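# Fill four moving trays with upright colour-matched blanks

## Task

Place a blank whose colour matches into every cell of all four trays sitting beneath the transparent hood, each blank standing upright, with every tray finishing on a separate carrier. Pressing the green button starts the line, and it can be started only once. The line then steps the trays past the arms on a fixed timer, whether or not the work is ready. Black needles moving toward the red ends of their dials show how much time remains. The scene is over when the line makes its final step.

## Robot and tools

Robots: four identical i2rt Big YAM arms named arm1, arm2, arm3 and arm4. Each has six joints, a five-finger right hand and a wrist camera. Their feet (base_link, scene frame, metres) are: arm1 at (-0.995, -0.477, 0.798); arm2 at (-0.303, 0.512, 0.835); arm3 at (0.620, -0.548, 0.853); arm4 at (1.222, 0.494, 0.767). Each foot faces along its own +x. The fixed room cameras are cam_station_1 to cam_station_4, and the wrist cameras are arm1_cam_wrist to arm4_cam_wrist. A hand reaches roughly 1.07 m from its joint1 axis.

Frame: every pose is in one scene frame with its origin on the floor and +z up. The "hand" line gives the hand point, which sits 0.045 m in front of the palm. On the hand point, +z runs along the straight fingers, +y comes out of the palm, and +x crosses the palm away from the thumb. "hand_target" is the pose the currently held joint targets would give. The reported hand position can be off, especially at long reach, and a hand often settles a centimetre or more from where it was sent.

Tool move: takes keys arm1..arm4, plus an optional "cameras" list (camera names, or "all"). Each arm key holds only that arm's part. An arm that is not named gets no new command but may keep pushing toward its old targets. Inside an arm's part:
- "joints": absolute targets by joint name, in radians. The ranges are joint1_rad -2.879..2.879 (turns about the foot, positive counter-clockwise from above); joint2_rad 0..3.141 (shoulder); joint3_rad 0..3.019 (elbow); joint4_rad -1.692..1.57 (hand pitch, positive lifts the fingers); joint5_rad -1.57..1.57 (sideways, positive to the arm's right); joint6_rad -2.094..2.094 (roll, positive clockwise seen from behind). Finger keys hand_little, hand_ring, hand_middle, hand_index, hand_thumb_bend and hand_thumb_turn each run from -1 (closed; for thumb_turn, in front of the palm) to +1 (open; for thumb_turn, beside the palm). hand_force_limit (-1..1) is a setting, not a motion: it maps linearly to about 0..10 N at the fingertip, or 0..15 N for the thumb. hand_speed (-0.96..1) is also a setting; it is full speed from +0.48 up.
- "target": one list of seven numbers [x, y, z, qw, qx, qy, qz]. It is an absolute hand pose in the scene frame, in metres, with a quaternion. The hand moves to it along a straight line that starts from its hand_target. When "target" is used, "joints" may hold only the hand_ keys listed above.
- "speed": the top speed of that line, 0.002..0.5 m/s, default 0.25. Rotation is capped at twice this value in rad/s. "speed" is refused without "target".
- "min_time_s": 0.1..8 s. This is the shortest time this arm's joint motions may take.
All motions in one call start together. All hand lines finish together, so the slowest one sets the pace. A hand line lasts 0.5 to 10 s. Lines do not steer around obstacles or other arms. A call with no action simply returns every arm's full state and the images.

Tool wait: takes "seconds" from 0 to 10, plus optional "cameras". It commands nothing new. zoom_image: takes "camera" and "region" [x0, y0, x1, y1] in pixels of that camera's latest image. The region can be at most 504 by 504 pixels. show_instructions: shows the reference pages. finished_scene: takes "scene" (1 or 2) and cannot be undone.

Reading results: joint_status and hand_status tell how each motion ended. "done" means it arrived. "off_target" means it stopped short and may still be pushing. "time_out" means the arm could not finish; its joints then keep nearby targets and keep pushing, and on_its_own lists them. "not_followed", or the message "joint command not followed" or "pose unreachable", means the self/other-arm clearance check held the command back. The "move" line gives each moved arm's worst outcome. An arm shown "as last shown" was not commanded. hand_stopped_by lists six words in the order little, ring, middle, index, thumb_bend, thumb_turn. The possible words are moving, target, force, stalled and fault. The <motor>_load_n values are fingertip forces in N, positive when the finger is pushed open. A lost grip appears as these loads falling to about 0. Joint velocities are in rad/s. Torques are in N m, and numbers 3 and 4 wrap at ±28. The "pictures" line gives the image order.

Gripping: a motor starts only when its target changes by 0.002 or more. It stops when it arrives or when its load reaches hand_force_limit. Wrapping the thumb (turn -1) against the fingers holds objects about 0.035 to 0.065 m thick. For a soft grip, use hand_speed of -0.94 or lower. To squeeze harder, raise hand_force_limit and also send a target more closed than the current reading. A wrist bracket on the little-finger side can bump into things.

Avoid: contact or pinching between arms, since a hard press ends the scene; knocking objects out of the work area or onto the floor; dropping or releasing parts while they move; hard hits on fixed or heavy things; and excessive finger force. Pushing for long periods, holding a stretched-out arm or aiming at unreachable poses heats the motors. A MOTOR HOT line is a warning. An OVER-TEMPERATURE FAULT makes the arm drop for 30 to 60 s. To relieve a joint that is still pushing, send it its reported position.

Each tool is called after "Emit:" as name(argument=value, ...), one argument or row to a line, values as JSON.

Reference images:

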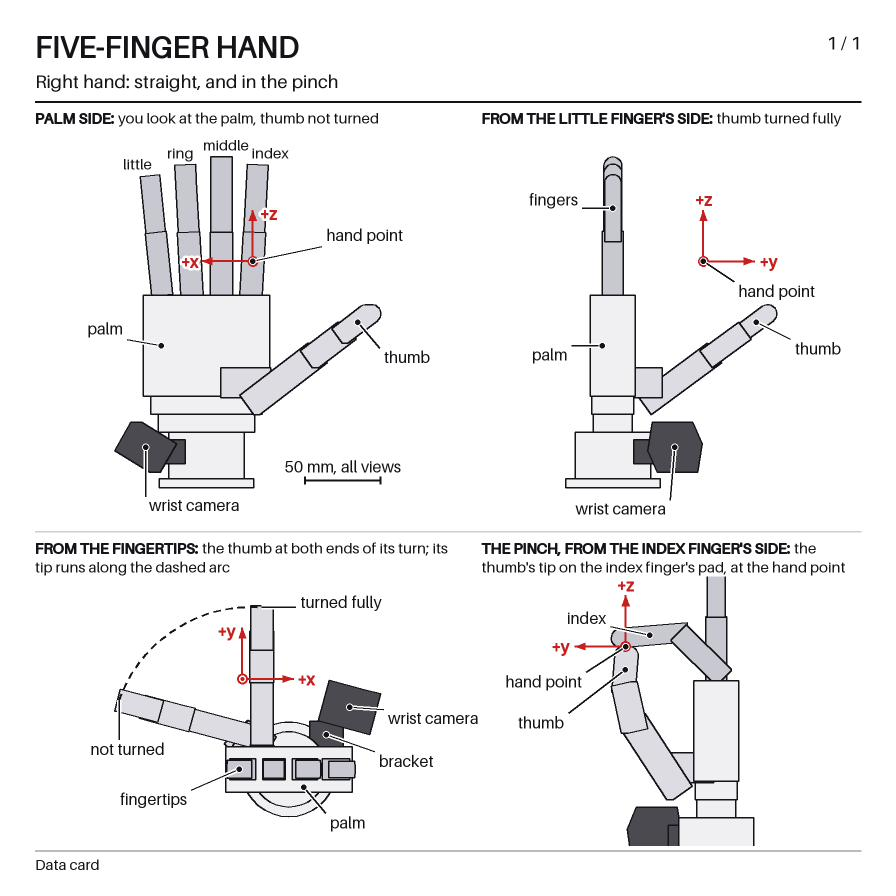

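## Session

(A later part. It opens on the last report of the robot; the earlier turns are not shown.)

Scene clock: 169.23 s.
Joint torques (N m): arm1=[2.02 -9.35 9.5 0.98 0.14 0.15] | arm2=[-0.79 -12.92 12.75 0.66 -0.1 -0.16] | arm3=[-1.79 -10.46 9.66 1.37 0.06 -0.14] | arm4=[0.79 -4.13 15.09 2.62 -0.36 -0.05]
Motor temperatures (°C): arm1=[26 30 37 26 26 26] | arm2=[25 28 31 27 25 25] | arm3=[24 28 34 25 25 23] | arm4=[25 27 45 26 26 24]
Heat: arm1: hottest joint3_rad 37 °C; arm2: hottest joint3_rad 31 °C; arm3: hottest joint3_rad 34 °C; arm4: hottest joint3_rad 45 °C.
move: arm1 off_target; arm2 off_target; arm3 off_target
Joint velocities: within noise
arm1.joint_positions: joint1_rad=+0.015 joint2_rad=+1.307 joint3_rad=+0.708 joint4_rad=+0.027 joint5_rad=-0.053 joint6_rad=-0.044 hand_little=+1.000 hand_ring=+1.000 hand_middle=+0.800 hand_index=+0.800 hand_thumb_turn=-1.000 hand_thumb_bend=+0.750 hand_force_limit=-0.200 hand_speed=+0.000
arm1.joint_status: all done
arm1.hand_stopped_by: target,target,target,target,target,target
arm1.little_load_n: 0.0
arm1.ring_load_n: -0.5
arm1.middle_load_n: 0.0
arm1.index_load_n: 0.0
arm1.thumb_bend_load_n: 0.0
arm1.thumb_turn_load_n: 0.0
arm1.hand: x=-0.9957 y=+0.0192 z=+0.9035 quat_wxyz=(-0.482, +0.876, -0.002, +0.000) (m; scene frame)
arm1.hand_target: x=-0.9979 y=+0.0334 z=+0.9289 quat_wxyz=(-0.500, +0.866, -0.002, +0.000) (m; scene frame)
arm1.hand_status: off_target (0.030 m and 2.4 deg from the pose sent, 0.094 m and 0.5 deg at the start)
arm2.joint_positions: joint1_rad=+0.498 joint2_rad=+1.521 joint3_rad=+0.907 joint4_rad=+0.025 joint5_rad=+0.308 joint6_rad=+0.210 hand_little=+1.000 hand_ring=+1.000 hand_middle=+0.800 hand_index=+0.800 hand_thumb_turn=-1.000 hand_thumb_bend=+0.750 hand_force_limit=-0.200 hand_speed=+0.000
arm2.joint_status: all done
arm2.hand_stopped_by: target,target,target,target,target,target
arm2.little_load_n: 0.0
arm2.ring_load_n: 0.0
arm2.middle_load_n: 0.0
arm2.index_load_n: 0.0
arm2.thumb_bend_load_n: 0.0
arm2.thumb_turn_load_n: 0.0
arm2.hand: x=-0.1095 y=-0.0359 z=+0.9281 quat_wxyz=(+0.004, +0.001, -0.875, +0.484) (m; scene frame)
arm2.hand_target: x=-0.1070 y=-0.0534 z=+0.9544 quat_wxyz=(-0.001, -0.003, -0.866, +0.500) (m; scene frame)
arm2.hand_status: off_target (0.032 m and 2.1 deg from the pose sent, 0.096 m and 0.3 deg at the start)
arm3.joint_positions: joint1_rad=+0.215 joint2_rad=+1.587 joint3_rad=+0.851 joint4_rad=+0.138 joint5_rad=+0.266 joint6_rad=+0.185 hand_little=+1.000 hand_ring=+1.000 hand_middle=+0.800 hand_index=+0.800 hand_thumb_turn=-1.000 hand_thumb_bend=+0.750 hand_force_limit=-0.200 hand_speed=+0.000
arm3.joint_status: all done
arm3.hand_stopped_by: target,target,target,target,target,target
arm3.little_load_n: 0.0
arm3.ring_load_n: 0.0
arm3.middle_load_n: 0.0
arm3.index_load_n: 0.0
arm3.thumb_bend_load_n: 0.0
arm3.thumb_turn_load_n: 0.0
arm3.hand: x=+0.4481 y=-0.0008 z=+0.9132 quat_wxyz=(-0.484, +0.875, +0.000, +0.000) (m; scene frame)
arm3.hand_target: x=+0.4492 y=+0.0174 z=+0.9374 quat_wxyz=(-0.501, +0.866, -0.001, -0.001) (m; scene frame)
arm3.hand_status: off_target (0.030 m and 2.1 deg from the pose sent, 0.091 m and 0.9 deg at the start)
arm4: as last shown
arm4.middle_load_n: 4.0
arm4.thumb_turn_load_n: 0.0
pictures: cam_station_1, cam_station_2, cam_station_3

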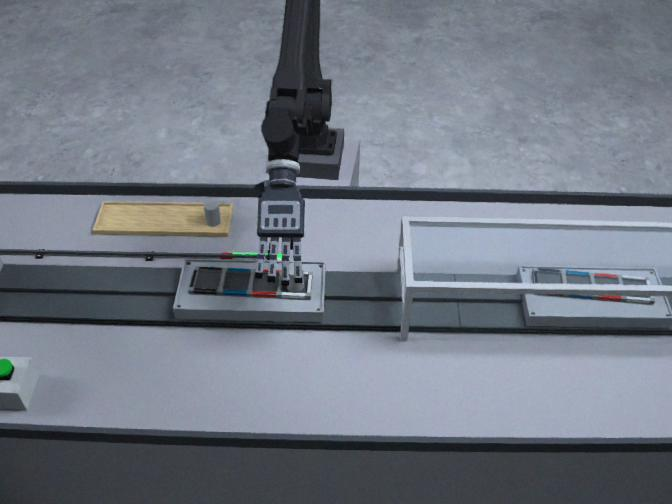

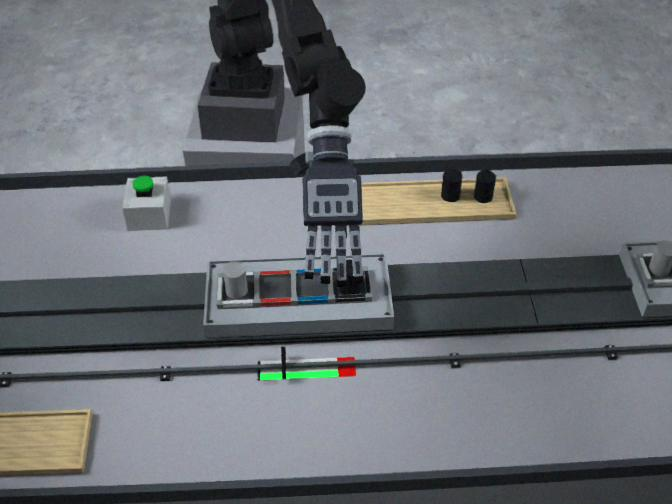

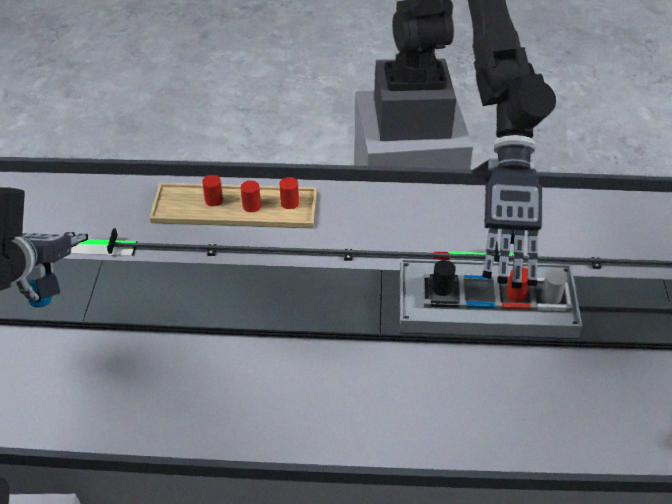

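Emit:
move(
  arm1={"target": [-0.89, -0.10, 0.945, 0.5, -0.866, 0, 0], "speed": 0.2},
  arm2={"target": [-0.03, 0.09, 0.965, 0, 0, -0.866, 0.5], "speed": 0.2},
  arm3={"target": [0.58, -0.12, 0.955, 0.5, -0.866, 0, 0], "speed": 0.2},
  cameras=["cam_station_1", "cam_station_2", "cam_station_3"],
)

Emit:
zoom_image(
  camera="cam_station_1",
  region=[270, 255, 330, 305],
)

Emit:
zoom_image(
  camera="cam_station_2",
  region=[320, 250, 380, 310],
)

Emit:
zoom_image(
  camera="cam_station_3",
  region=[490, 250, 550, 310],
)

Scene clock: 171.90 s.
Joint torques (N m): arm1=[0.91 -5.54 7.2 0.91 -0.38 -0.04] | arm2=[0.5 -9.58 7.73 0.61 0.36 -0.02] | arm3=[-1.44 -5.42 6.42 1.48 -0.02 -0.19] | arm4=[1.38 -5.13 15.06 2.65 -0.32 0]
Motor temperatures (°C): arm1=[26 30 37 26 26 26] | arm2=[25 28 31 27 25 25] | arm3=[24 28 34 25 25 23] | arm4=[25 27 46 26 26 24]
Heat: arm1: hottest joint3_rad 37 °C; arm2: hottest joint3_rad 31 °C; arm3: hottest joint3_rad 34 °C; arm4: hottest joint3_rad 46 °C.
move: arm1 done; arm2 done; arm3 done
Joint velocities: within noise
arm1.joint_positions: joint1_rad=-0.402 joint2_rad=+0.965 joint3_rad=+0.573 joint4_rad=-0.192 joint5_rad=-0.420 joint6_rad=-0.246 hand_little=+1.000 hand_ring=+1.000 hand_middle=+0.800 hand_index=+0.800 hand_thumb_turn=-1.000 hand_thumb_bend=+0.750 hand_force_limit=-0.200 hand_speed=+0.000
arm1.joint_status: not commanded
arm1.hand_stopped_by: target,target,target,target,target,target
arm1.little_load_n: 0.0
arm1.ring_load_n: 0.0
arm1.middle_load_n: 0.0
arm1.index_load_n: 0.0
arm1.thumb_bend_load_n: 0.0
arm1.thumb_turn_load_n: 0.0
arm1.hand: x=-0.8946 y=-0.0958 z=+0.9437 quat_wxyz=(-0.501, +0.865, -0.009, -0.009) (m; scene frame)
arm1.hand_target: x=-0.8935 y=-0.0989 z=+0.9467 quat_wxyz=(-0.502, +0.865, -0.006, -0.007) (m; scene frame)
arm1.hand_status: done (0.006 m and 1.5 deg from the pose sent, 0.165 m and 2.4 deg at the start)
arm2.joint_positions: joint1_rad=+0.819 joint2_rad=+1.281 joint3_rad=+0.778 joint4_rad=-0.116 joint5_rad=+0.581 joint6_rad=+0.382 hand_little=+1.000 hand_ring=+1.000 hand_middle=+0.800 hand_index=+0.800 hand_thumb_turn=-1.000 hand_thumb_bend=+0.750 hand_force_limit=-0.200 hand_speed=+0.000
arm2.joint_status: not commanded
arm2.hand_stopped_by: target,target,target,target,target,target
arm2.little_load_n: 0.0
arm2.ring_load_n: 0.0
arm2.middle_load_n: 0.0
arm2.index_load_n: 0.0
arm2.thumb_bend_load_n: 0.0
arm2.thumb_turn_load_n: 0.0
arm2.hand: x=-0.0304 y=+0.0827 z=+0.9686 quat_wxyz=(+0.002, +0.005, -0.862, +0.507) (m; scene frame)
arm2.hand_target: x=-0.0322 y=+0.0891 z=+0.9659 quat_wxyz=(+0.004, +0.004, -0.865, +0.502) (m; scene frame)
arm2.hand_status: done (0.008 m and 1.1 deg from the pose sent, 0.153 m and 2.1 deg at the start)
arm3.joint_positions: joint1_rad=-0.078 joint2_rad=+1.125 joint3_rad=+0.526 joint4_rad=+0.070 joint5_rad=+0.018 joint6_rad=+0.055 hand_little=+1.000 hand_ring=+1.000 hand_middle=+0.800 hand_index=+0.800 hand_thumb_turn=-1.000 hand_thumb_bend=+0.750 hand_force_limit=-0.200 hand_speed=+0.000
arm3.joint_status: not commanded
arm3.hand_stopped_by: target,target,target,target,target,target
arm3.little_load_n: -0.5
arm3.ring_load_n: -0.5
arm3.middle_load_n: 0.0
arm3.index_load_n: 0.0
arm3.thumb_bend_load_n: 0.0
arm3.thumb_turn_load_n: 0.0
arm3.hand: x=+0.5757 y=-0.1125 z=+0.9583 quat_wxyz=(-0.504, +0.864, -0.013, -0.010) (m; scene frame)
arm3.hand_target: x=+0.5802 y=-0.1179 z=+0.9562 quat_wxyz=(-0.500, +0.866, -0.008, -0.005) (m; scene frame)
arm3.hand_status: done (0.009 m and 2.0 deg from the pose sent, 0.183 m and 2.1 deg at the start)
arm4.joint_positions: joint1_rad=-0.239 joint2_rad=+0.877 joint3_rad=+0.627 joint4_rad=-0.382 joint5_rad=-0.116 joint6_rad=-0.065 hand_little=+1.000 hand_ring=+1.000 hand_middle=+0.029 hand_index=+0.013 hand_thumb_turn=-1.000 hand_thumb_bend=+0.505 hand_force_limit=-0.200 hand_speed=-0.850
arm4.joint_status: not commanded
arm4.hand_stopped_by: target,target,force,force,force,target
arm4.little_load_n: 0.0
arm4.ring_load_n: 0.0
arm4.middle_load_n: 4.5
arm4.index_load_n: 4.5
arm4.thumb_bend_load_n: 7.5
arm4.thumb_turn_load_n: 0.5
arm4.hand: x=+1.2188 y=+0.1121 z=+0.9315 quat_wxyz=(-0.007, -0.005, -0.891, +0.454) (m; scene frame)
arm4.hand_target: x=+1.2127 y=+0.0842 z=+0.9799 quat_wxyz=(+0.001, +0.002, -0.866, +0.500) (m; scene frame)
arm4.hand_status: not commanded
pictures: cam_station_1, cam_station_2, cam_station_3

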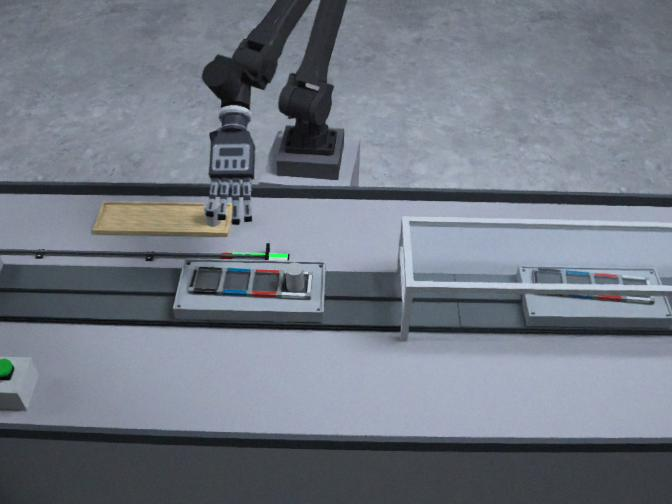

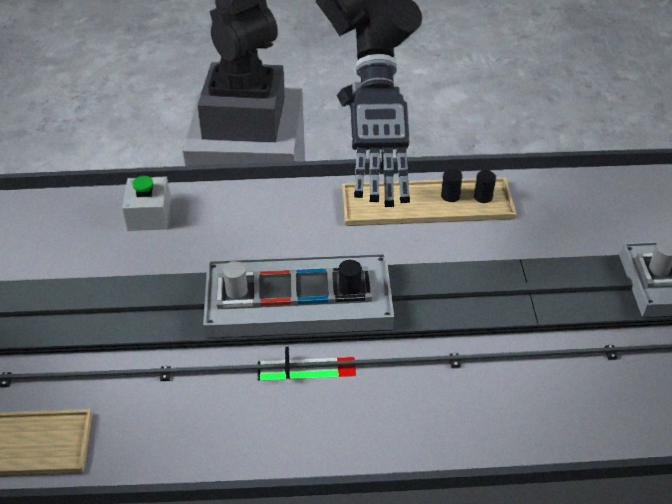

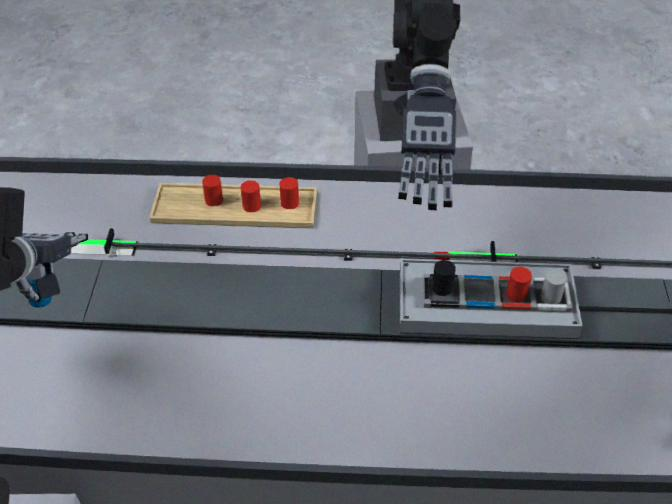

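Scaled by 8.400.

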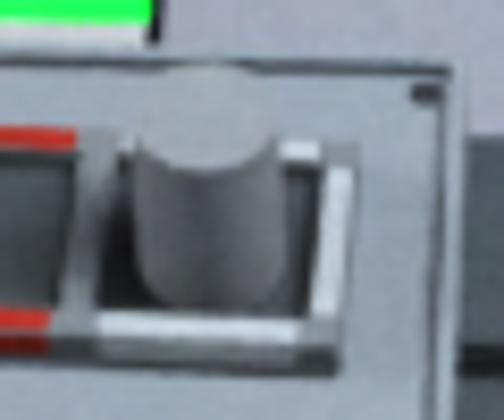

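Scaled by 8.400.

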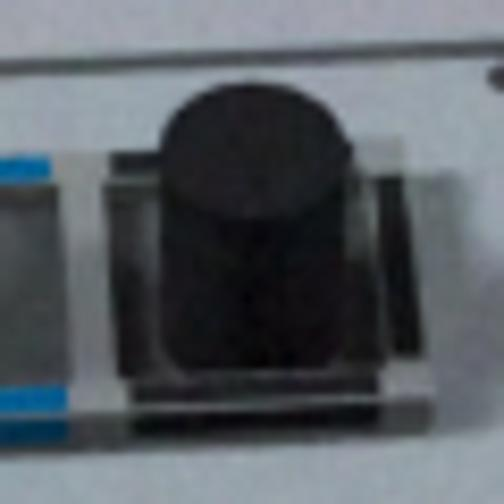

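Scaled by 8.400.

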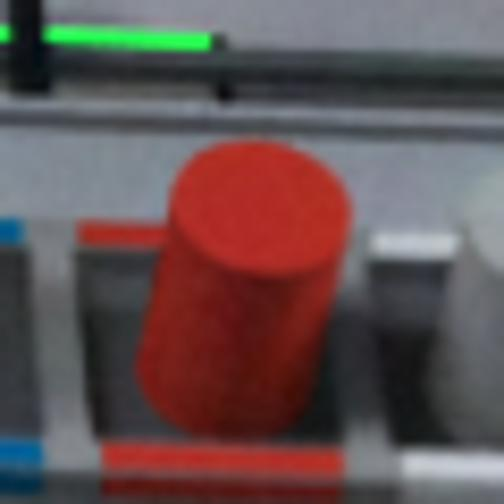

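Emit:
move(
  arm1={"target": [-0.785, -0.228, 0.905, 0.5, -0.866, 0, 0], "speed": 0.2, "joints": {"hand_index": 0.4, "hand_middle": 0.4, "hand_thumb_bend": 0.7}},
  arm2={"target": [0.093, 0.212, 0.915, 0, 0, -0.866, 0.5], "speed": 0.2, "joints": {"hand_index": 0.4, "hand_middle": 0.4, "hand_thumb_bend": 0.7}},
  arm3={"target": [0.99, -0.238, 0.905, 0.5, -0.866, 0, 0], "speed": 0.25, "joints": {"hand_index": 0.4, "hand_middle": 0.4, "hand_thumb_bend": 0.7}},
  cameras=["arm1_cam_wrist", "arm2_cam_wrist", "arm3_cam_wrist"],
)

Scene clock: 175.17 s.
Joint torques (N m): arm1=[0.97 -2.78 8.49 0.47 -0.83 -0.02] | arm2=[0.38 -8.64 11.75 0.13 0.7 0.03] | arm3=[-0.5 -8 9.22 0.81 -0.63 -0.18] | arm4=[1.67 -4.13 14.89 2.77 -0.35 0.02]
Motor temperatures (°C): arm1=[26 30 37 26 26 26] | arm2=[25 28 31 27 25 25] | arm3=[24 28 34 25 25 24] | arm4=[25 27 46 26 26 24]
Heat: arm1: hottest joint3_rad 37 °C; arm2: hottest joint3_rad 31 °C; arm3: hottest joint3_rad 34 °C; arm4: hottest joint3_rad 46 °C.
move: arm1 off_target; arm2 off_target; arm3 off_target
Joint velocities: within noise
arm1.joint_positions: joint1_rad=-1.035 joint2_rad=+0.984 joint3_rad=+0.515 joint4_rad=-0.464 joint5_rad=-0.892 joint6_rad=-0.800 hand_little=+1.000 hand_ring=+1.000 hand_middle=+0.400 hand_index=+0.400 hand_thumb_turn=-1.000 hand_thumb_bend=+0.700 hand_force_limit=-0.200 hand_speed=+0.000
arm1.joint_status: all done
arm1.hand_stopped_by: target,target,target,target,target,target
arm1.little_load_n: 0.0
arm1.ring_load_n: 0.0
arm1.middle_load_n: 0.0
arm1.index_load_n: 0.0
arm1.thumb_bend_load_n: 0.0
arm1.thumb_turn_load_n: 0.0
arm1.hand: x=-0.7963 y=-0.2304 z=+0.8992 quat_wxyz=(-0.501, +0.865, -0.007, -0.007) (m; scene frame)
arm1.hand_target: x=-0.7881 y=-0.2280 z=+0.9065 quat_wxyz=(-0.503, +0.864, -0.003, -0.004) (m; scene frame)
arm1.hand_status: off_target (0.013 m and 1.1 deg from the pose sent, 0.176 m and 1.5 deg at the start)
arm2.joint_positions: joint1_rad=+1.276 joint2_rad=+1.419 joint3_rad=+0.770 joint4_rad=-0.314 joint5_rad=+0.910 joint6_rad=+0.828 hand_little=+1.000 hand_ring=+1.000 hand_middle=+0.400 hand_index=+0.400 hand_thumb_turn=-1.000 hand_thumb_bend=+0.700 hand_force_limit=-0.200 hand_speed=+0.000
arm2.joint_status: all done
arm2.hand_stopped_by: target,target,target,target,target,target
arm2.little_load_n: 0.0
arm2.ring_load_n: 0.0
arm2.middle_load_n: 0.0
arm2.index_load_n: 0.0
arm2.thumb_bend_load_n: 0.0
arm2.thumb_turn_load_n: 0.0
arm2.hand: x=+0.0717 y=+0.2184 z=+0.9013 quat_wxyz=(+0.014, +0.010, -0.867, +0.497) (m; scene frame)
arm2.hand_target: x=+0.0890 y=+0.2121 z=+0.9166 quat_wxyz=(+0.003, +0.001, -0.864, +0.503) (m; scene frame)
arm2.hand_status: off_target (0.026 m and 2.0 deg from the pose sent, 0.187 m and 1.1 deg at the start)
arm3.joint_positions: joint1_rad=-1.273 joint2_rad=+1.593 joint3_rad=+0.856 joint4_rad=-0.247 joint5_rad=-0.907 joint6_rad=-0.812 hand_little=+1.000 hand_ring=+1.000 hand_middle=+0.400 hand_index=+0.400 hand_thumb_turn=-1.000 hand_thumb_bend=+0.700 hand_force_limit=-0.200 hand_speed=+0.000
arm3.joint_status: all done
arm3.hand_stopped_by: target,target,target,target,target,target
arm3.little_load_n: 0.0
arm3.ring_load_n: 0.0
arm3.middle_load_n: -0.5
arm3.index_load_n: 0.0
arm3.thumb_bend_load_n: 0.0
arm3.thumb_turn_load_n: 0.0
arm3.hand: x=+0.9734 y=-0.2453 z=+0.8989 quat_wxyz=(-0.500, +0.866, -0.024, -0.011) (m; scene frame)
arm3.hand_target: x=+0.9894 y=-0.2387 z=+0.9065 quat_wxyz=(-0.504, +0.864, -0.012, -0.001) (m; scene frame)
arm3.hand_status: off_target (0.019 m and 3.0 deg from the pose sent, 0.436 m and 2.0 deg at the start)
arm4: as last shown
arm4.thumb_bend_load_n: 7.0
pictures: arm1_cam_wrist, arm2_cam_wrist, arm3_cam_wrist
camera_calibration:
arm1_cam_wrist: T_world_to_cam=[[0.173393, -0.509381, -0.842891, 0.779872], [-0.911937, -0.406225, 0.0578954, -0.849791], [-0.371895, 0.758625, -0.53496, 0.475476], [0, 0, 0, 1]] pos_world=[-0.733354, -0.308663, 0.960907]
arm2_cam_wrist: T_world_to_cam=[[-0.330959, 0.423302, -0.843375, 0.694321], [0.859079, 0.504958, -0.0836762, -0.0801923], [0.390449, -0.752219, -0.53077, 0.72868], [0, 0, 0, 1]] pos_world=[0.0141714, 0.294713, 0.965625]
arm3_cam_wrist: T_world_to_cam=[[0.23243, -0.502448, -0.83278, 0.395578], [-0.766918, -0.621275, 0.160791, 0.430094], [-0.598175, 0.601301, -0.529739, 1.3227], [0, 0, 0, 1]] pos_world=[1.02911, -0.329379, 0.960962]

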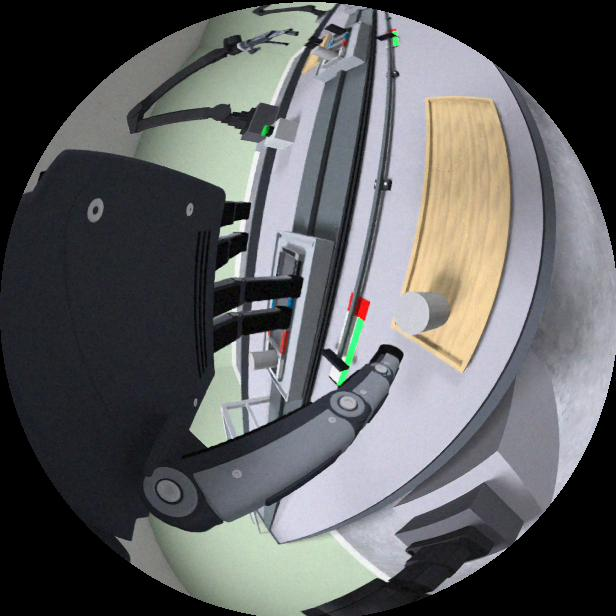

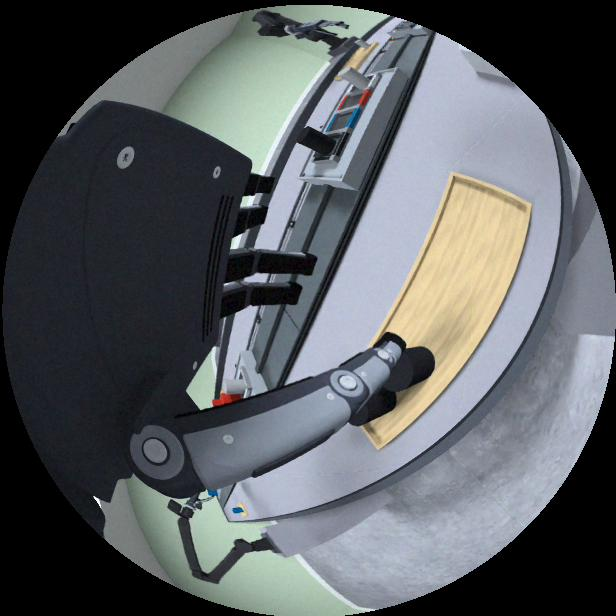

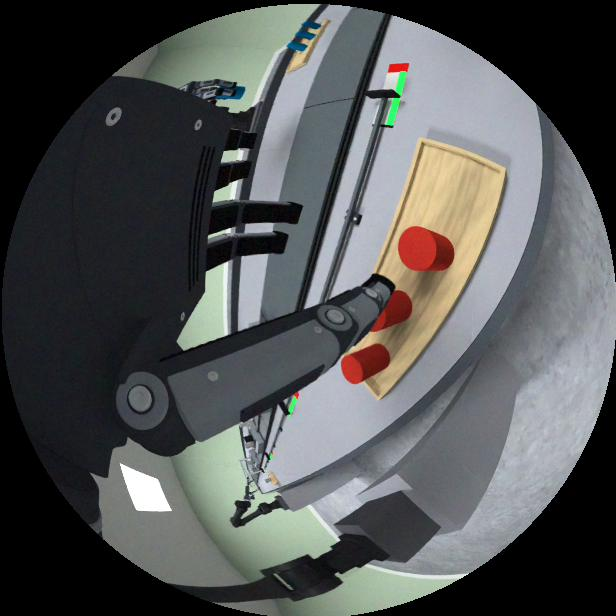

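Emit:
zoom_image(
  camera="arm1_cam_wrist",
  region=[370, 270, 470, 370],
)

Emit:
zoom_image(
  camera="arm2_cam_wrist",
  region=[340, 320, 450, 430],
)

Emit:
zoom_image(
  camera="arm3_cam_wrist",
  region=[360, 200, 470, 310],
)

Scaled by 5.040 from the camera's 616x616 image, which has a finer 880x880 frame.

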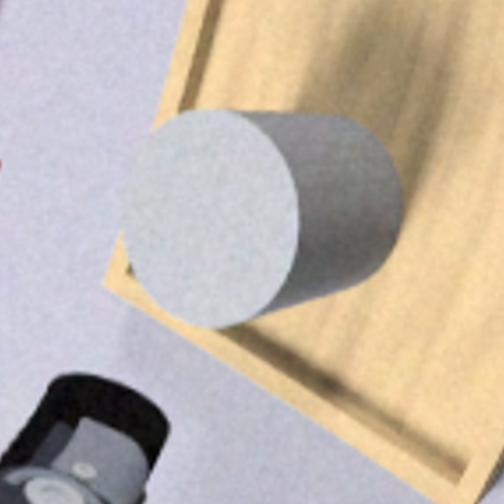

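Scaled by 4.582 from the camera's 616x616 image, which has a finer 880x880 frame.

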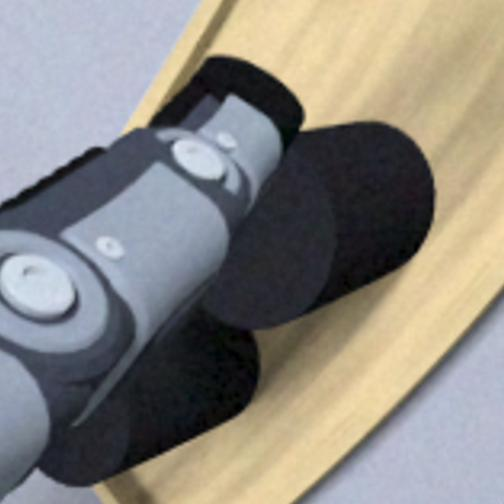

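Scaled by 4.582 from the camera's 616x616 image, which has a finer 880x880 frame.

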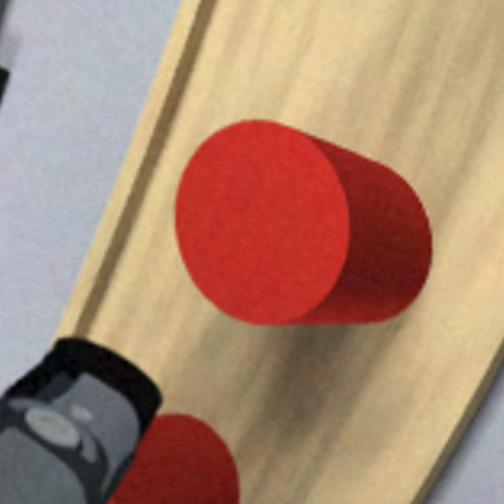

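Emit:
move(
  arm1={"target": [-0.790, -0.2275, 0.845, 0.5105, -0.8599, 0, 0], "speed": 0.12, "joints": {"hand_speed": -0.85}},
  arm2={"target": [0.110, 0.225, 0.90, 0, 0, -0.866, 0.5], "speed": 0.12},
  arm3={"target": [0.998, -0.242, 0.845, 0.5105, -0.8599, 0, 0], "speed": 0.12, "joints": {"hand_speed": -0.85}},
  cameras=["arm1_cam_wrist", "arm2_cam_wrist", "arm3_cam_wrist"],
)

Emit:
zoom_image(
  camera="arm1_cam_wrist",
  region=[320, 280, 440, 400],
)

Emit:
zoom_image(
  camera="arm2_cam_wrist",
  region=[360, 300, 480, 420],
)

Emit:
zoom_image(
  camera="arm3_cam_wrist",
  region=[300, 200, 420, 320],
)

Scene clock: 178.83 s.
Joint torques (N m): arm1=[1.14 -3.37 5.61 1.7 -0.82 0.07] | arm2=[0.67 -9.35 11.41 0.08 0.74 0] | arm3=[-1.38 -9.17 6.39 2.1 -0.64 -0.19] | arm4=[1.9 -4.84 15.06 2.63 -0.37 -0.02]
Motor temperatures (°C): arm1=[26 30 37 26 26 26] | arm2=[25 28 32 27 25 25] | arm3=[24 28 34 25 25 24] | arm4=[25 27 46 26 26 24]
Heat: arm1: hottest joint3_rad 37 °C; arm2: hottest joint3_rad 32 °C; arm3: hottest joint3_rad 34 °C; arm4: hottest joint3_rad 46 °C.
move: arm1 done; arm2 off_target; arm3 off_target
Joint velocities: within noise
arm1.joint_positions: joint1_rad=-1.035 joint2_rad=+1.111 joint3_rad=+0.421 joint4_rad=-0.226 joint5_rad=-0.905 joint6_rad=-0.806 hand_little=+1.000 hand_ring=+1.000 hand_middle=+0.400 hand_index=+0.400 hand_thumb_turn=-1.000 hand_thumb_bend=+0.700 hand_force_limit=-0.200 hand_speed=-0.850
arm1.joint_status: all done
arm1.hand_stopped_by: target,target,target,target,target,target
arm1.little_load_n: 0.0
arm1.ring_load_n: 0.0
arm1.middle_load_n: 0.0
arm1.index_load_n: 0.0
arm1.thumb_bend_load_n: 0.0
arm1.thumb_turn_load_n: 0.0
arm1.hand: x=-0.7949 y=-0.2276 z=+0.8478 quat_wxyz=(-0.508, +0.861, +0.002, -0.002) (m; scene frame)
arm1.hand_target: x=-0.7926 y=-0.2268 z=+0.8455 quat_wxyz=(-0.511, +0.860, +0.003, -0.001) (m; scene frame)
arm1.hand_status: done (0.006 m and 0.5 deg from the pose sent, 0.055 m and 1.7 deg at the start)
arm2.joint_positions: joint1_rad=+1.313 joint2_rad=+1.482 joint3_rad=+0.798 joint4_rad=-0.331 joint5_rad=+0.928 joint6_rad=+0.899 hand_little=+1.000 hand_ring=+1.000 hand_middle=+0.400 hand_index=+0.400 hand_thumb_turn=-1.000 hand_thumb_bend=+0.700 hand_force_limit=-0.200 hand_speed=+0.000
arm2.joint_status: not commanded
arm2.hand_stopped_by: target,target,target,target,target,target
arm2.little_load_n: 0.0
arm2.ring_load_n: 0.0
arm2.middle_load_n: 0.0
arm2.index_load_n: 0.0
arm2.thumb_bend_load_n: 0.0
arm2.thumb_turn_load_n: 0.0
arm2.hand: x=+0.0884 y=+0.2271 z=+0.8863 quat_wxyz=(+0.013, +0.005, -0.869, +0.495) (m; scene frame)
arm2.hand_target: x=+0.1069 y=+0.2225 z=+0.9002 quat_wxyz=(+0.002, -0.003, -0.866, +0.500) (m; scene frame)
arm2.hand_status: off_target (0.026 m and 1.7 deg from the pose sent, 0.039 m and 2.0 deg at the start)
arm3.joint_positions: joint1_rad=-1.273 joint2_rad=+1.740 joint3_rad=+0.856 joint4_rad=-0.123 joint5_rad=-0.937 joint6_rad=-0.858 hand_little=+1.000 hand_ring=+1.000 hand_middle=+0.400 hand_index=+0.400 hand_thumb_turn=-1.000 hand_thumb_bend=+0.700 hand_force_limit=-0.200 hand_speed=-0.850
arm3.joint_status: all done
arm3.hand_stopped_by: target,target,target,target,target,target
arm3.little_load_n: 0.0
arm3.ring_load_n: 0.0
arm3.middle_load_n: 0.0
arm3.index_load_n: 0.0
arm3.thumb_bend_load_n: 0.0
arm3.thumb_turn_load_n: 0.0
arm3.hand: x=+0.9811 y=-0.2390 z=+0.8457 quat_wxyz=(-0.505, +0.863, -0.005, -0.017) (m; scene frame)
arm3.hand_target: x=+0.9937 y=-0.2390 z=+0.8451 quat_wxyz=(-0.510, +0.860, +0.003, -0.004) (m; scene frame)
arm3.hand_status: off_target (0.017 m and 2.1 deg from the pose sent, 0.059 m and 3.4 deg at the start)
arm4: as last shown
arm4.thumb_bend_load_n: 7.5
pictures: arm1_cam_wrist, arm2_cam_wrist, arm3_cam_wrist
camera_calibration:
arm1_cam_wrist: T_world_to_cam=[[0.192357, -0.493756, -0.848059, 0.760821], [-0.908521, -0.416261, 0.0362847, -0.825697], [-0.37093, 0.763499, -0.528658, 0.442849], [0, 0, 0, 1]] pos_world=[-0.732246, -0.306161, 0.909297]
arm2_cam_wrist: T_world_to_cam=[[-0.321356, 0.431135, -0.843121, 0.680732], [0.864192, 0.497547, -0.0749635, -0.106701], [0.387173, -0.752709, -0.532473, 0.722629], [0, 0, 0, 1]] pos_world=[0.0311854, 0.30353, 0.950721]
arm3_cam_wrist: T_world_to_cam=[[0.259559, -0.481386, -0.837196, 0.334866], [-0.74338, -0.652968, 0.144983, 0.431107], [-0.616454, 0.584723, -0.527336, 1.30734], [0, 0, 0, 1]] pos_world=[1.03947, -0.321731, 0.907251]

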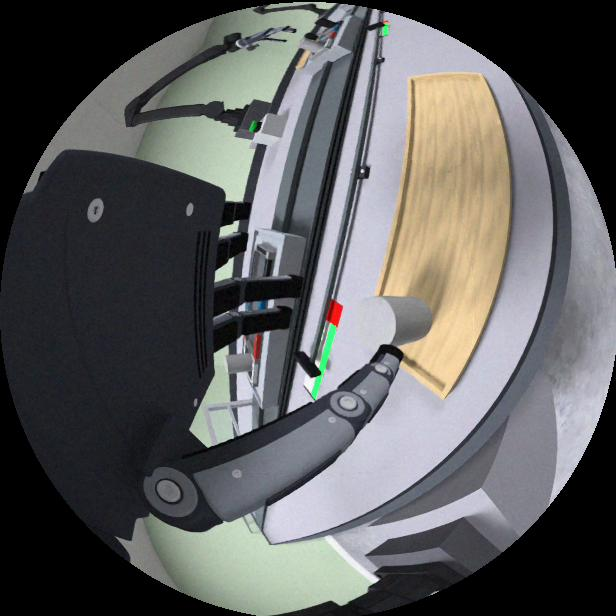

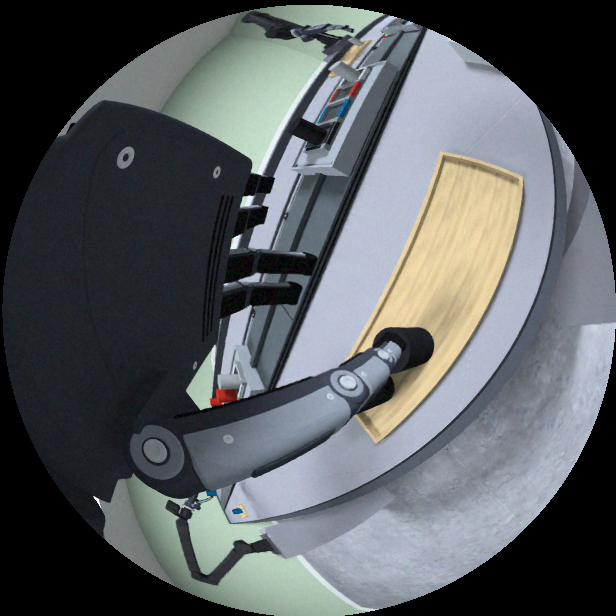

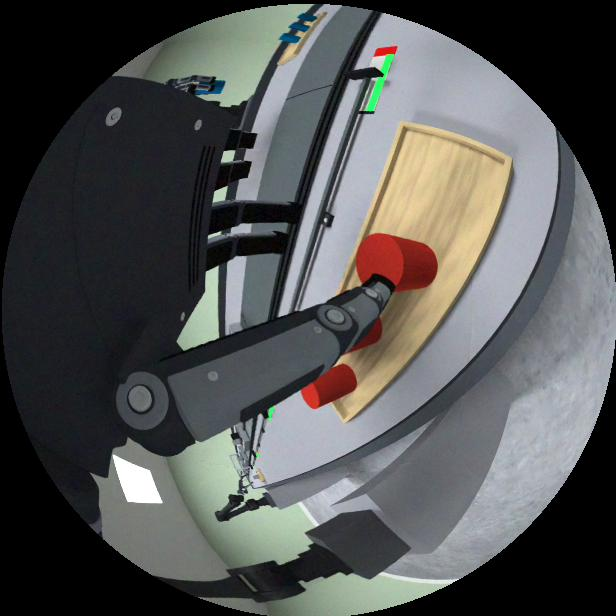

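Scaled by 4.200 from the camera's 616x616 image, which has a finer 880x880 frame.

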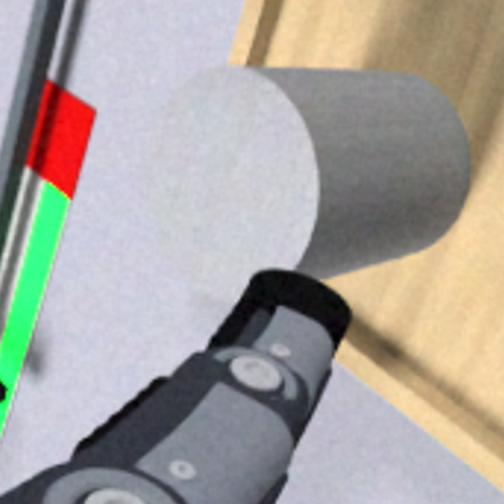

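Scaled by 4.200 from the camera's 616x616 image, which has a finer 880x880 frame.

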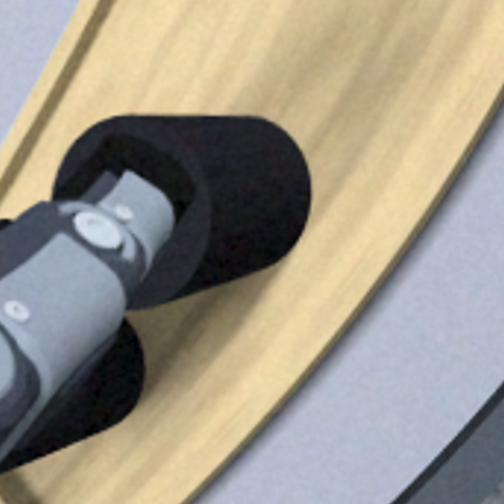

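Scaled by 4.200 from the camera's 616x616 image, which has a finer 880x880 frame.

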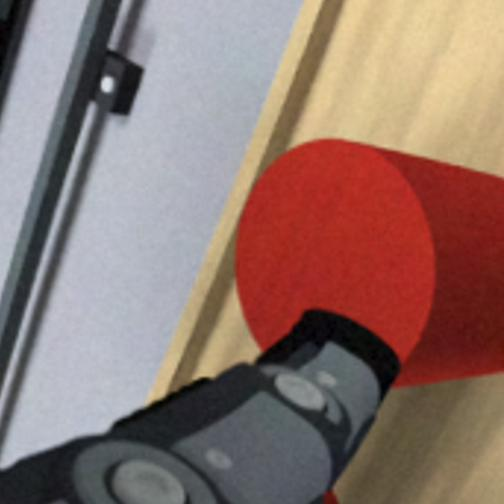

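Emit:
move(
  arm1={"target": [-0.7915, -0.2315, 0.7875, 0.5105, -0.8599, 0, 0], "speed": 0.1},
  arm2={"target": [0.110, 0.230, 0.85, 0, 0, -0.8599, 0.5105], "speed": 0.1, "joints": {"hand_speed": -0.85}},
  arm3={"target": [1.003, -0.251, 0.848, 0.5105, -0.8599, 0, 0], "speed": 0.1},
  cameras=["arm1_cam_wrist", "arm2_cam_wrist", "arm3_cam_wrist"],
)

Emit:
zoom_image(
  camera="arm1_cam_wrist",
  region=[270, 280, 430, 440],
)

Emit:
zoom_image(
  camera="arm2_cam_wrist",
  region=[320, 280, 440, 400],
)

Emit:
zoom_image(
  camera="arm3_cam_wrist",
  region=[300, 200, 420, 320],
)

Scene clock: 181.77 s.
Joint torques (N m): arm1=[0.97 -4.31 4.23 1.66 -0.84 0.02] | arm2=[0.67 -10.52 5.48 1.59 0.74 -0.01] | arm3=[-1.38 -9.29 7.3 0.77 -0.65 -0.19] | arm4=[1.67 -3.84 15.08 2.65 -0.38 -0.03]
Motor temperatures (°C): arm1=[26 30 37 26 26 26] | arm2=[25 28 31 27 25 25] | arm3=[24 28 34 25 25 24] | arm4=[25 27 46 26 26 24]
Heat: arm1: hottest joint3_rad 37 °C; arm2: hottest joint3_rad 31 °C; arm3: hottest joint3_rad 34 °C; arm4: hottest joint3_rad 46 °C.
move: arm1 done; arm2 done; arm3 off_target
Joint velocities: within noise
arm1.joint_positions: joint1_rad=-1.045 joint2_rad=+1.312 joint3_rad=+0.351 joint4_rad=+0.033 joint5_rad=-0.912 joint6_rad=-0.819 hand_little=+1.000 hand_ring=+1.000 hand_middle=+0.400 hand_index=+0.400 hand_thumb_turn=-1.000 hand_thumb_bend=+0.700 hand_force_limit=-0.200 hand_speed=-0.850
arm1.joint_status: not commanded
arm1.hand_stopped_by: target,target,target,target,target,target
arm1.little_load_n: 0.0
arm1.ring_load_n: 0.0
arm1.middle_load_n: 0.0
arm1.index_load_n: 0.0
arm1.thumb_bend_load_n: 0.0
arm1.thumb_turn_load_n: 0.0
arm1.hand: x=-0.7959 y=-0.2296 z=+0.7912 quat_wxyz=(-0.508, +0.861, +0.002, -0.004) (m; scene frame)
arm1.hand_target: x=-0.7940 y=-0.2300 z=+0.7884 quat_wxyz=(-0.510, +0.860, +0.003, -0.002) (m; scene frame)
arm1.hand_status: done (0.006 m and 0.6 deg from the pose sent, 0.061 m and 0.5 deg at the start)
arm2.joint_positions: joint1_rad=+1.334 joint2_rad=+1.591 joint3_rad=+0.798 joint4_rad=-0.204 joint5_rad=+0.959 joint6_rad=+0.910 hand_little=+1.000 hand_ring=+1.000 hand_middle=+0.400 hand_index=+0.400 hand_thumb_turn=-1.000 hand_thumb_bend=+0.700 hand_force_limit=-0.200 hand_speed=-0.850
arm2.joint_status: all done
arm2.hand_stopped_by: target,target,target,target,target,target
arm2.little_load_n: 0.0
arm2.ring_load_n: 0.0
arm2.middle_load_n: 0.0
arm2.index_load_n: 0.0
arm2.thumb_bend_load_n: 0.0
arm2.thumb_turn_load_n: 0.0
arm2.hand: x=+0.1071 y=+0.2251 z=+0.8548 quat_wxyz=(+0.006, +0.000, -0.861, +0.508) (m; scene frame)
arm2.hand_target: x=+0.1078 y=+0.2278 z=+0.8500 quat_wxyz=(+0.002, -0.002, -0.860, +0.511) (m; scene frame)
arm2.hand_status: done (0.007 m and 0.7 deg from the pose sent, 0.042 m and 2.6 deg at the start)
arm3.joint_positions: joint1_rad=-1.304 joint2_rad=+1.740 joint3_rad=+0.856 joint4_rad=-0.130 joint5_rad=-0.949 joint6_rad=-0.890 hand_little=+1.000 hand_ring=+1.000 hand_middle=+0.400 hand_index=+0.400 hand_thumb_turn=-1.000 hand_thumb_bend=+0.700 hand_force_limit=-0.200 hand_speed=-0.850
arm3.joint_status: not commanded
arm3.hand_stopped_by: target,target,target,target,target,target
arm3.little_load_n: 0.0
arm3.ring_load_n: 0.0
arm3.middle_load_n: 0.0
arm3.index_load_n: 0.0
arm3.thumb_bend_load_n: 0.0
arm3.thumb_turn_load_n: 0.0
arm3.hand: x=+0.9893 y=-0.2501 z=+0.8457 quat_wxyz=(-0.509, +0.861, -0.004, -0.007) (m; scene frame)
arm3.hand_target: x=+1.0024 y=-0.2504 z=+0.8480 quat_wxyz=(-0.511, +0.860, +0.001, +0.000) (m; scene frame)
arm3.hand_status: off_target (0.014 m and 1.0 deg from the pose sent, 0.025 m and 2.1 deg at the start)
arm4: as last shown
pictures: arm1_cam_wrist, arm2_cam_wrist, arm3_cam_wrist
camera_calibration:
arm1_cam_wrist: T_world_to_cam=[[0.190529, -0.493264, -0.848757, 0.711184], [-0.907805, -0.417585, 0.0388996, -0.827121], [-0.373616, 0.763095, -0.52735, 0.410916], [0, 0, 0, 1]] pos_world=[-0.732841, -0.308159, 0.852493]
arm2_cam_wrist: T_world_to_cam=[[-0.30699, 0.404719, -0.861371, 0.681076], [0.86538, 0.49537, -0.0756669, -0.123274], [0.396074, -0.768642, -0.502309, 0.674], [0, 0, 0, 1]] pos_world=[0.048809, 0.303487, 0.915888]
arm3_cam_wrist: T_world_to_cam=[[0.269646, -0.477451, -0.836261, 0.317554], [-0.751065, -0.647769, 0.127659, 0.453563], [-0.602655, 0.593663, -0.533265, 1.31251], [0, 0, 0, 1]] pos_world=[1.04602, -0.333765, 0.90757]

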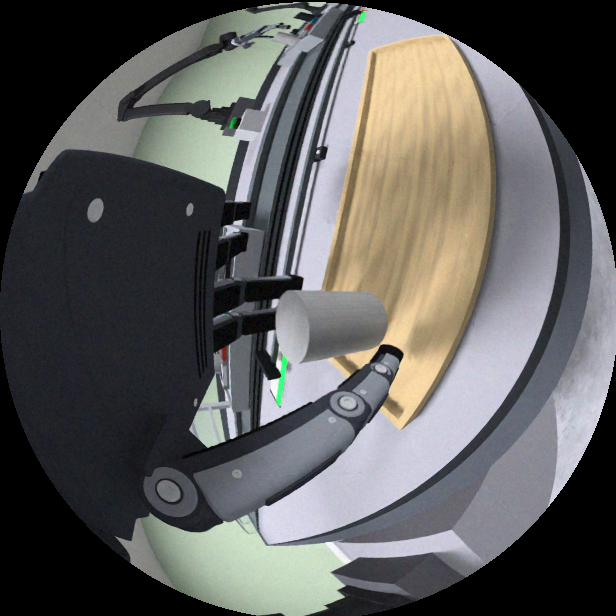

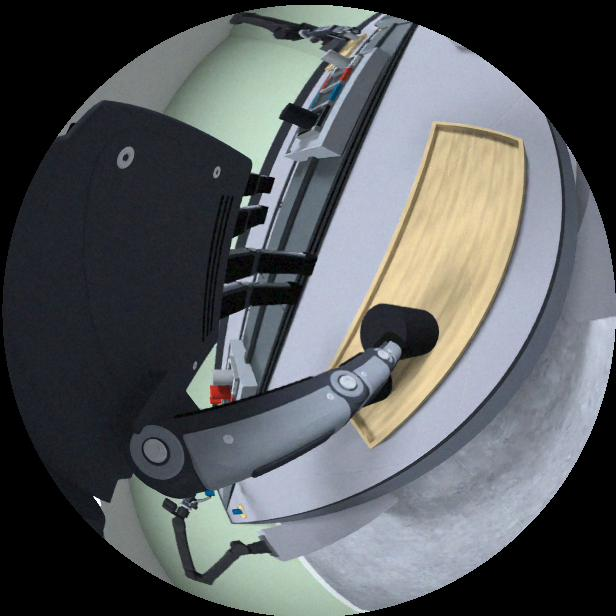

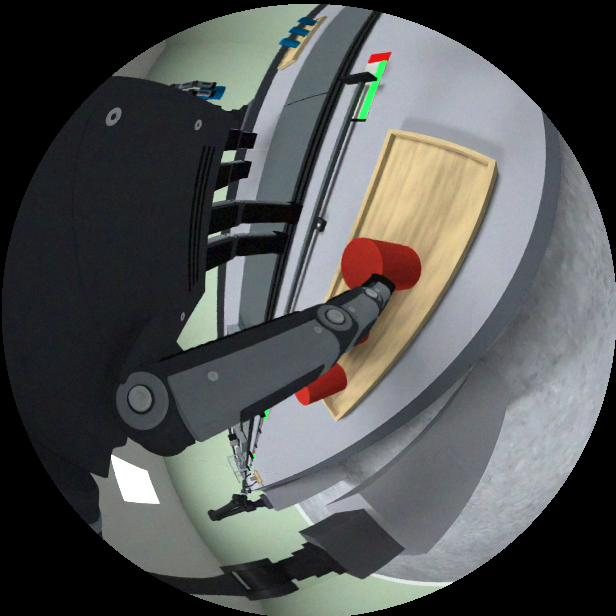

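Scaled by 3.150 from the camera's 616x616 image, which has a finer 880x880 frame.

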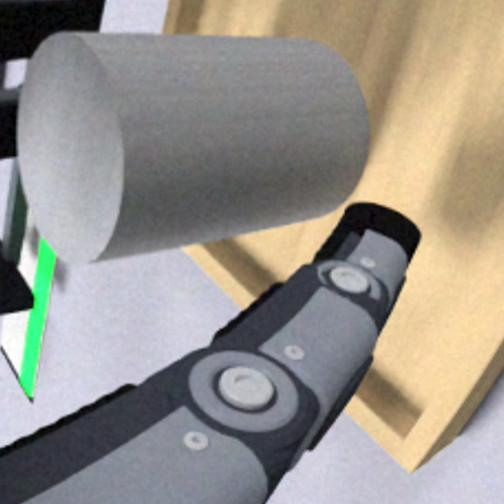

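Scaled by 4.200 from the camera's 616x616 image, which has a finer 880x880 frame.

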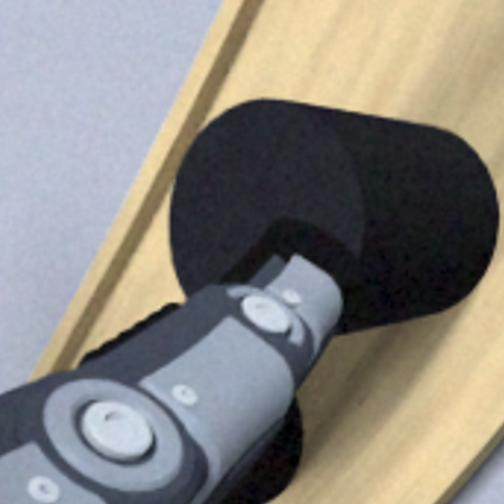

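Scaled by 4.200 from the camera's 616x616 image, which has a finer 880x880 frame.

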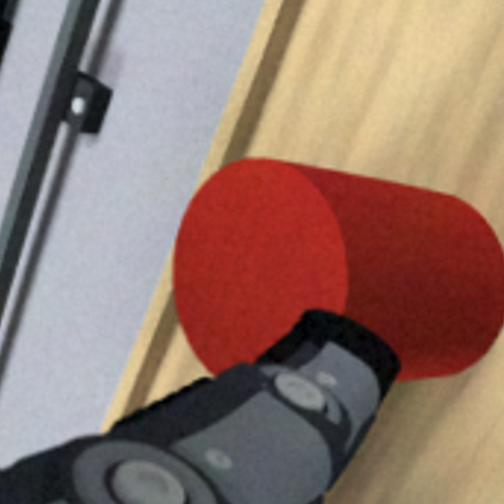

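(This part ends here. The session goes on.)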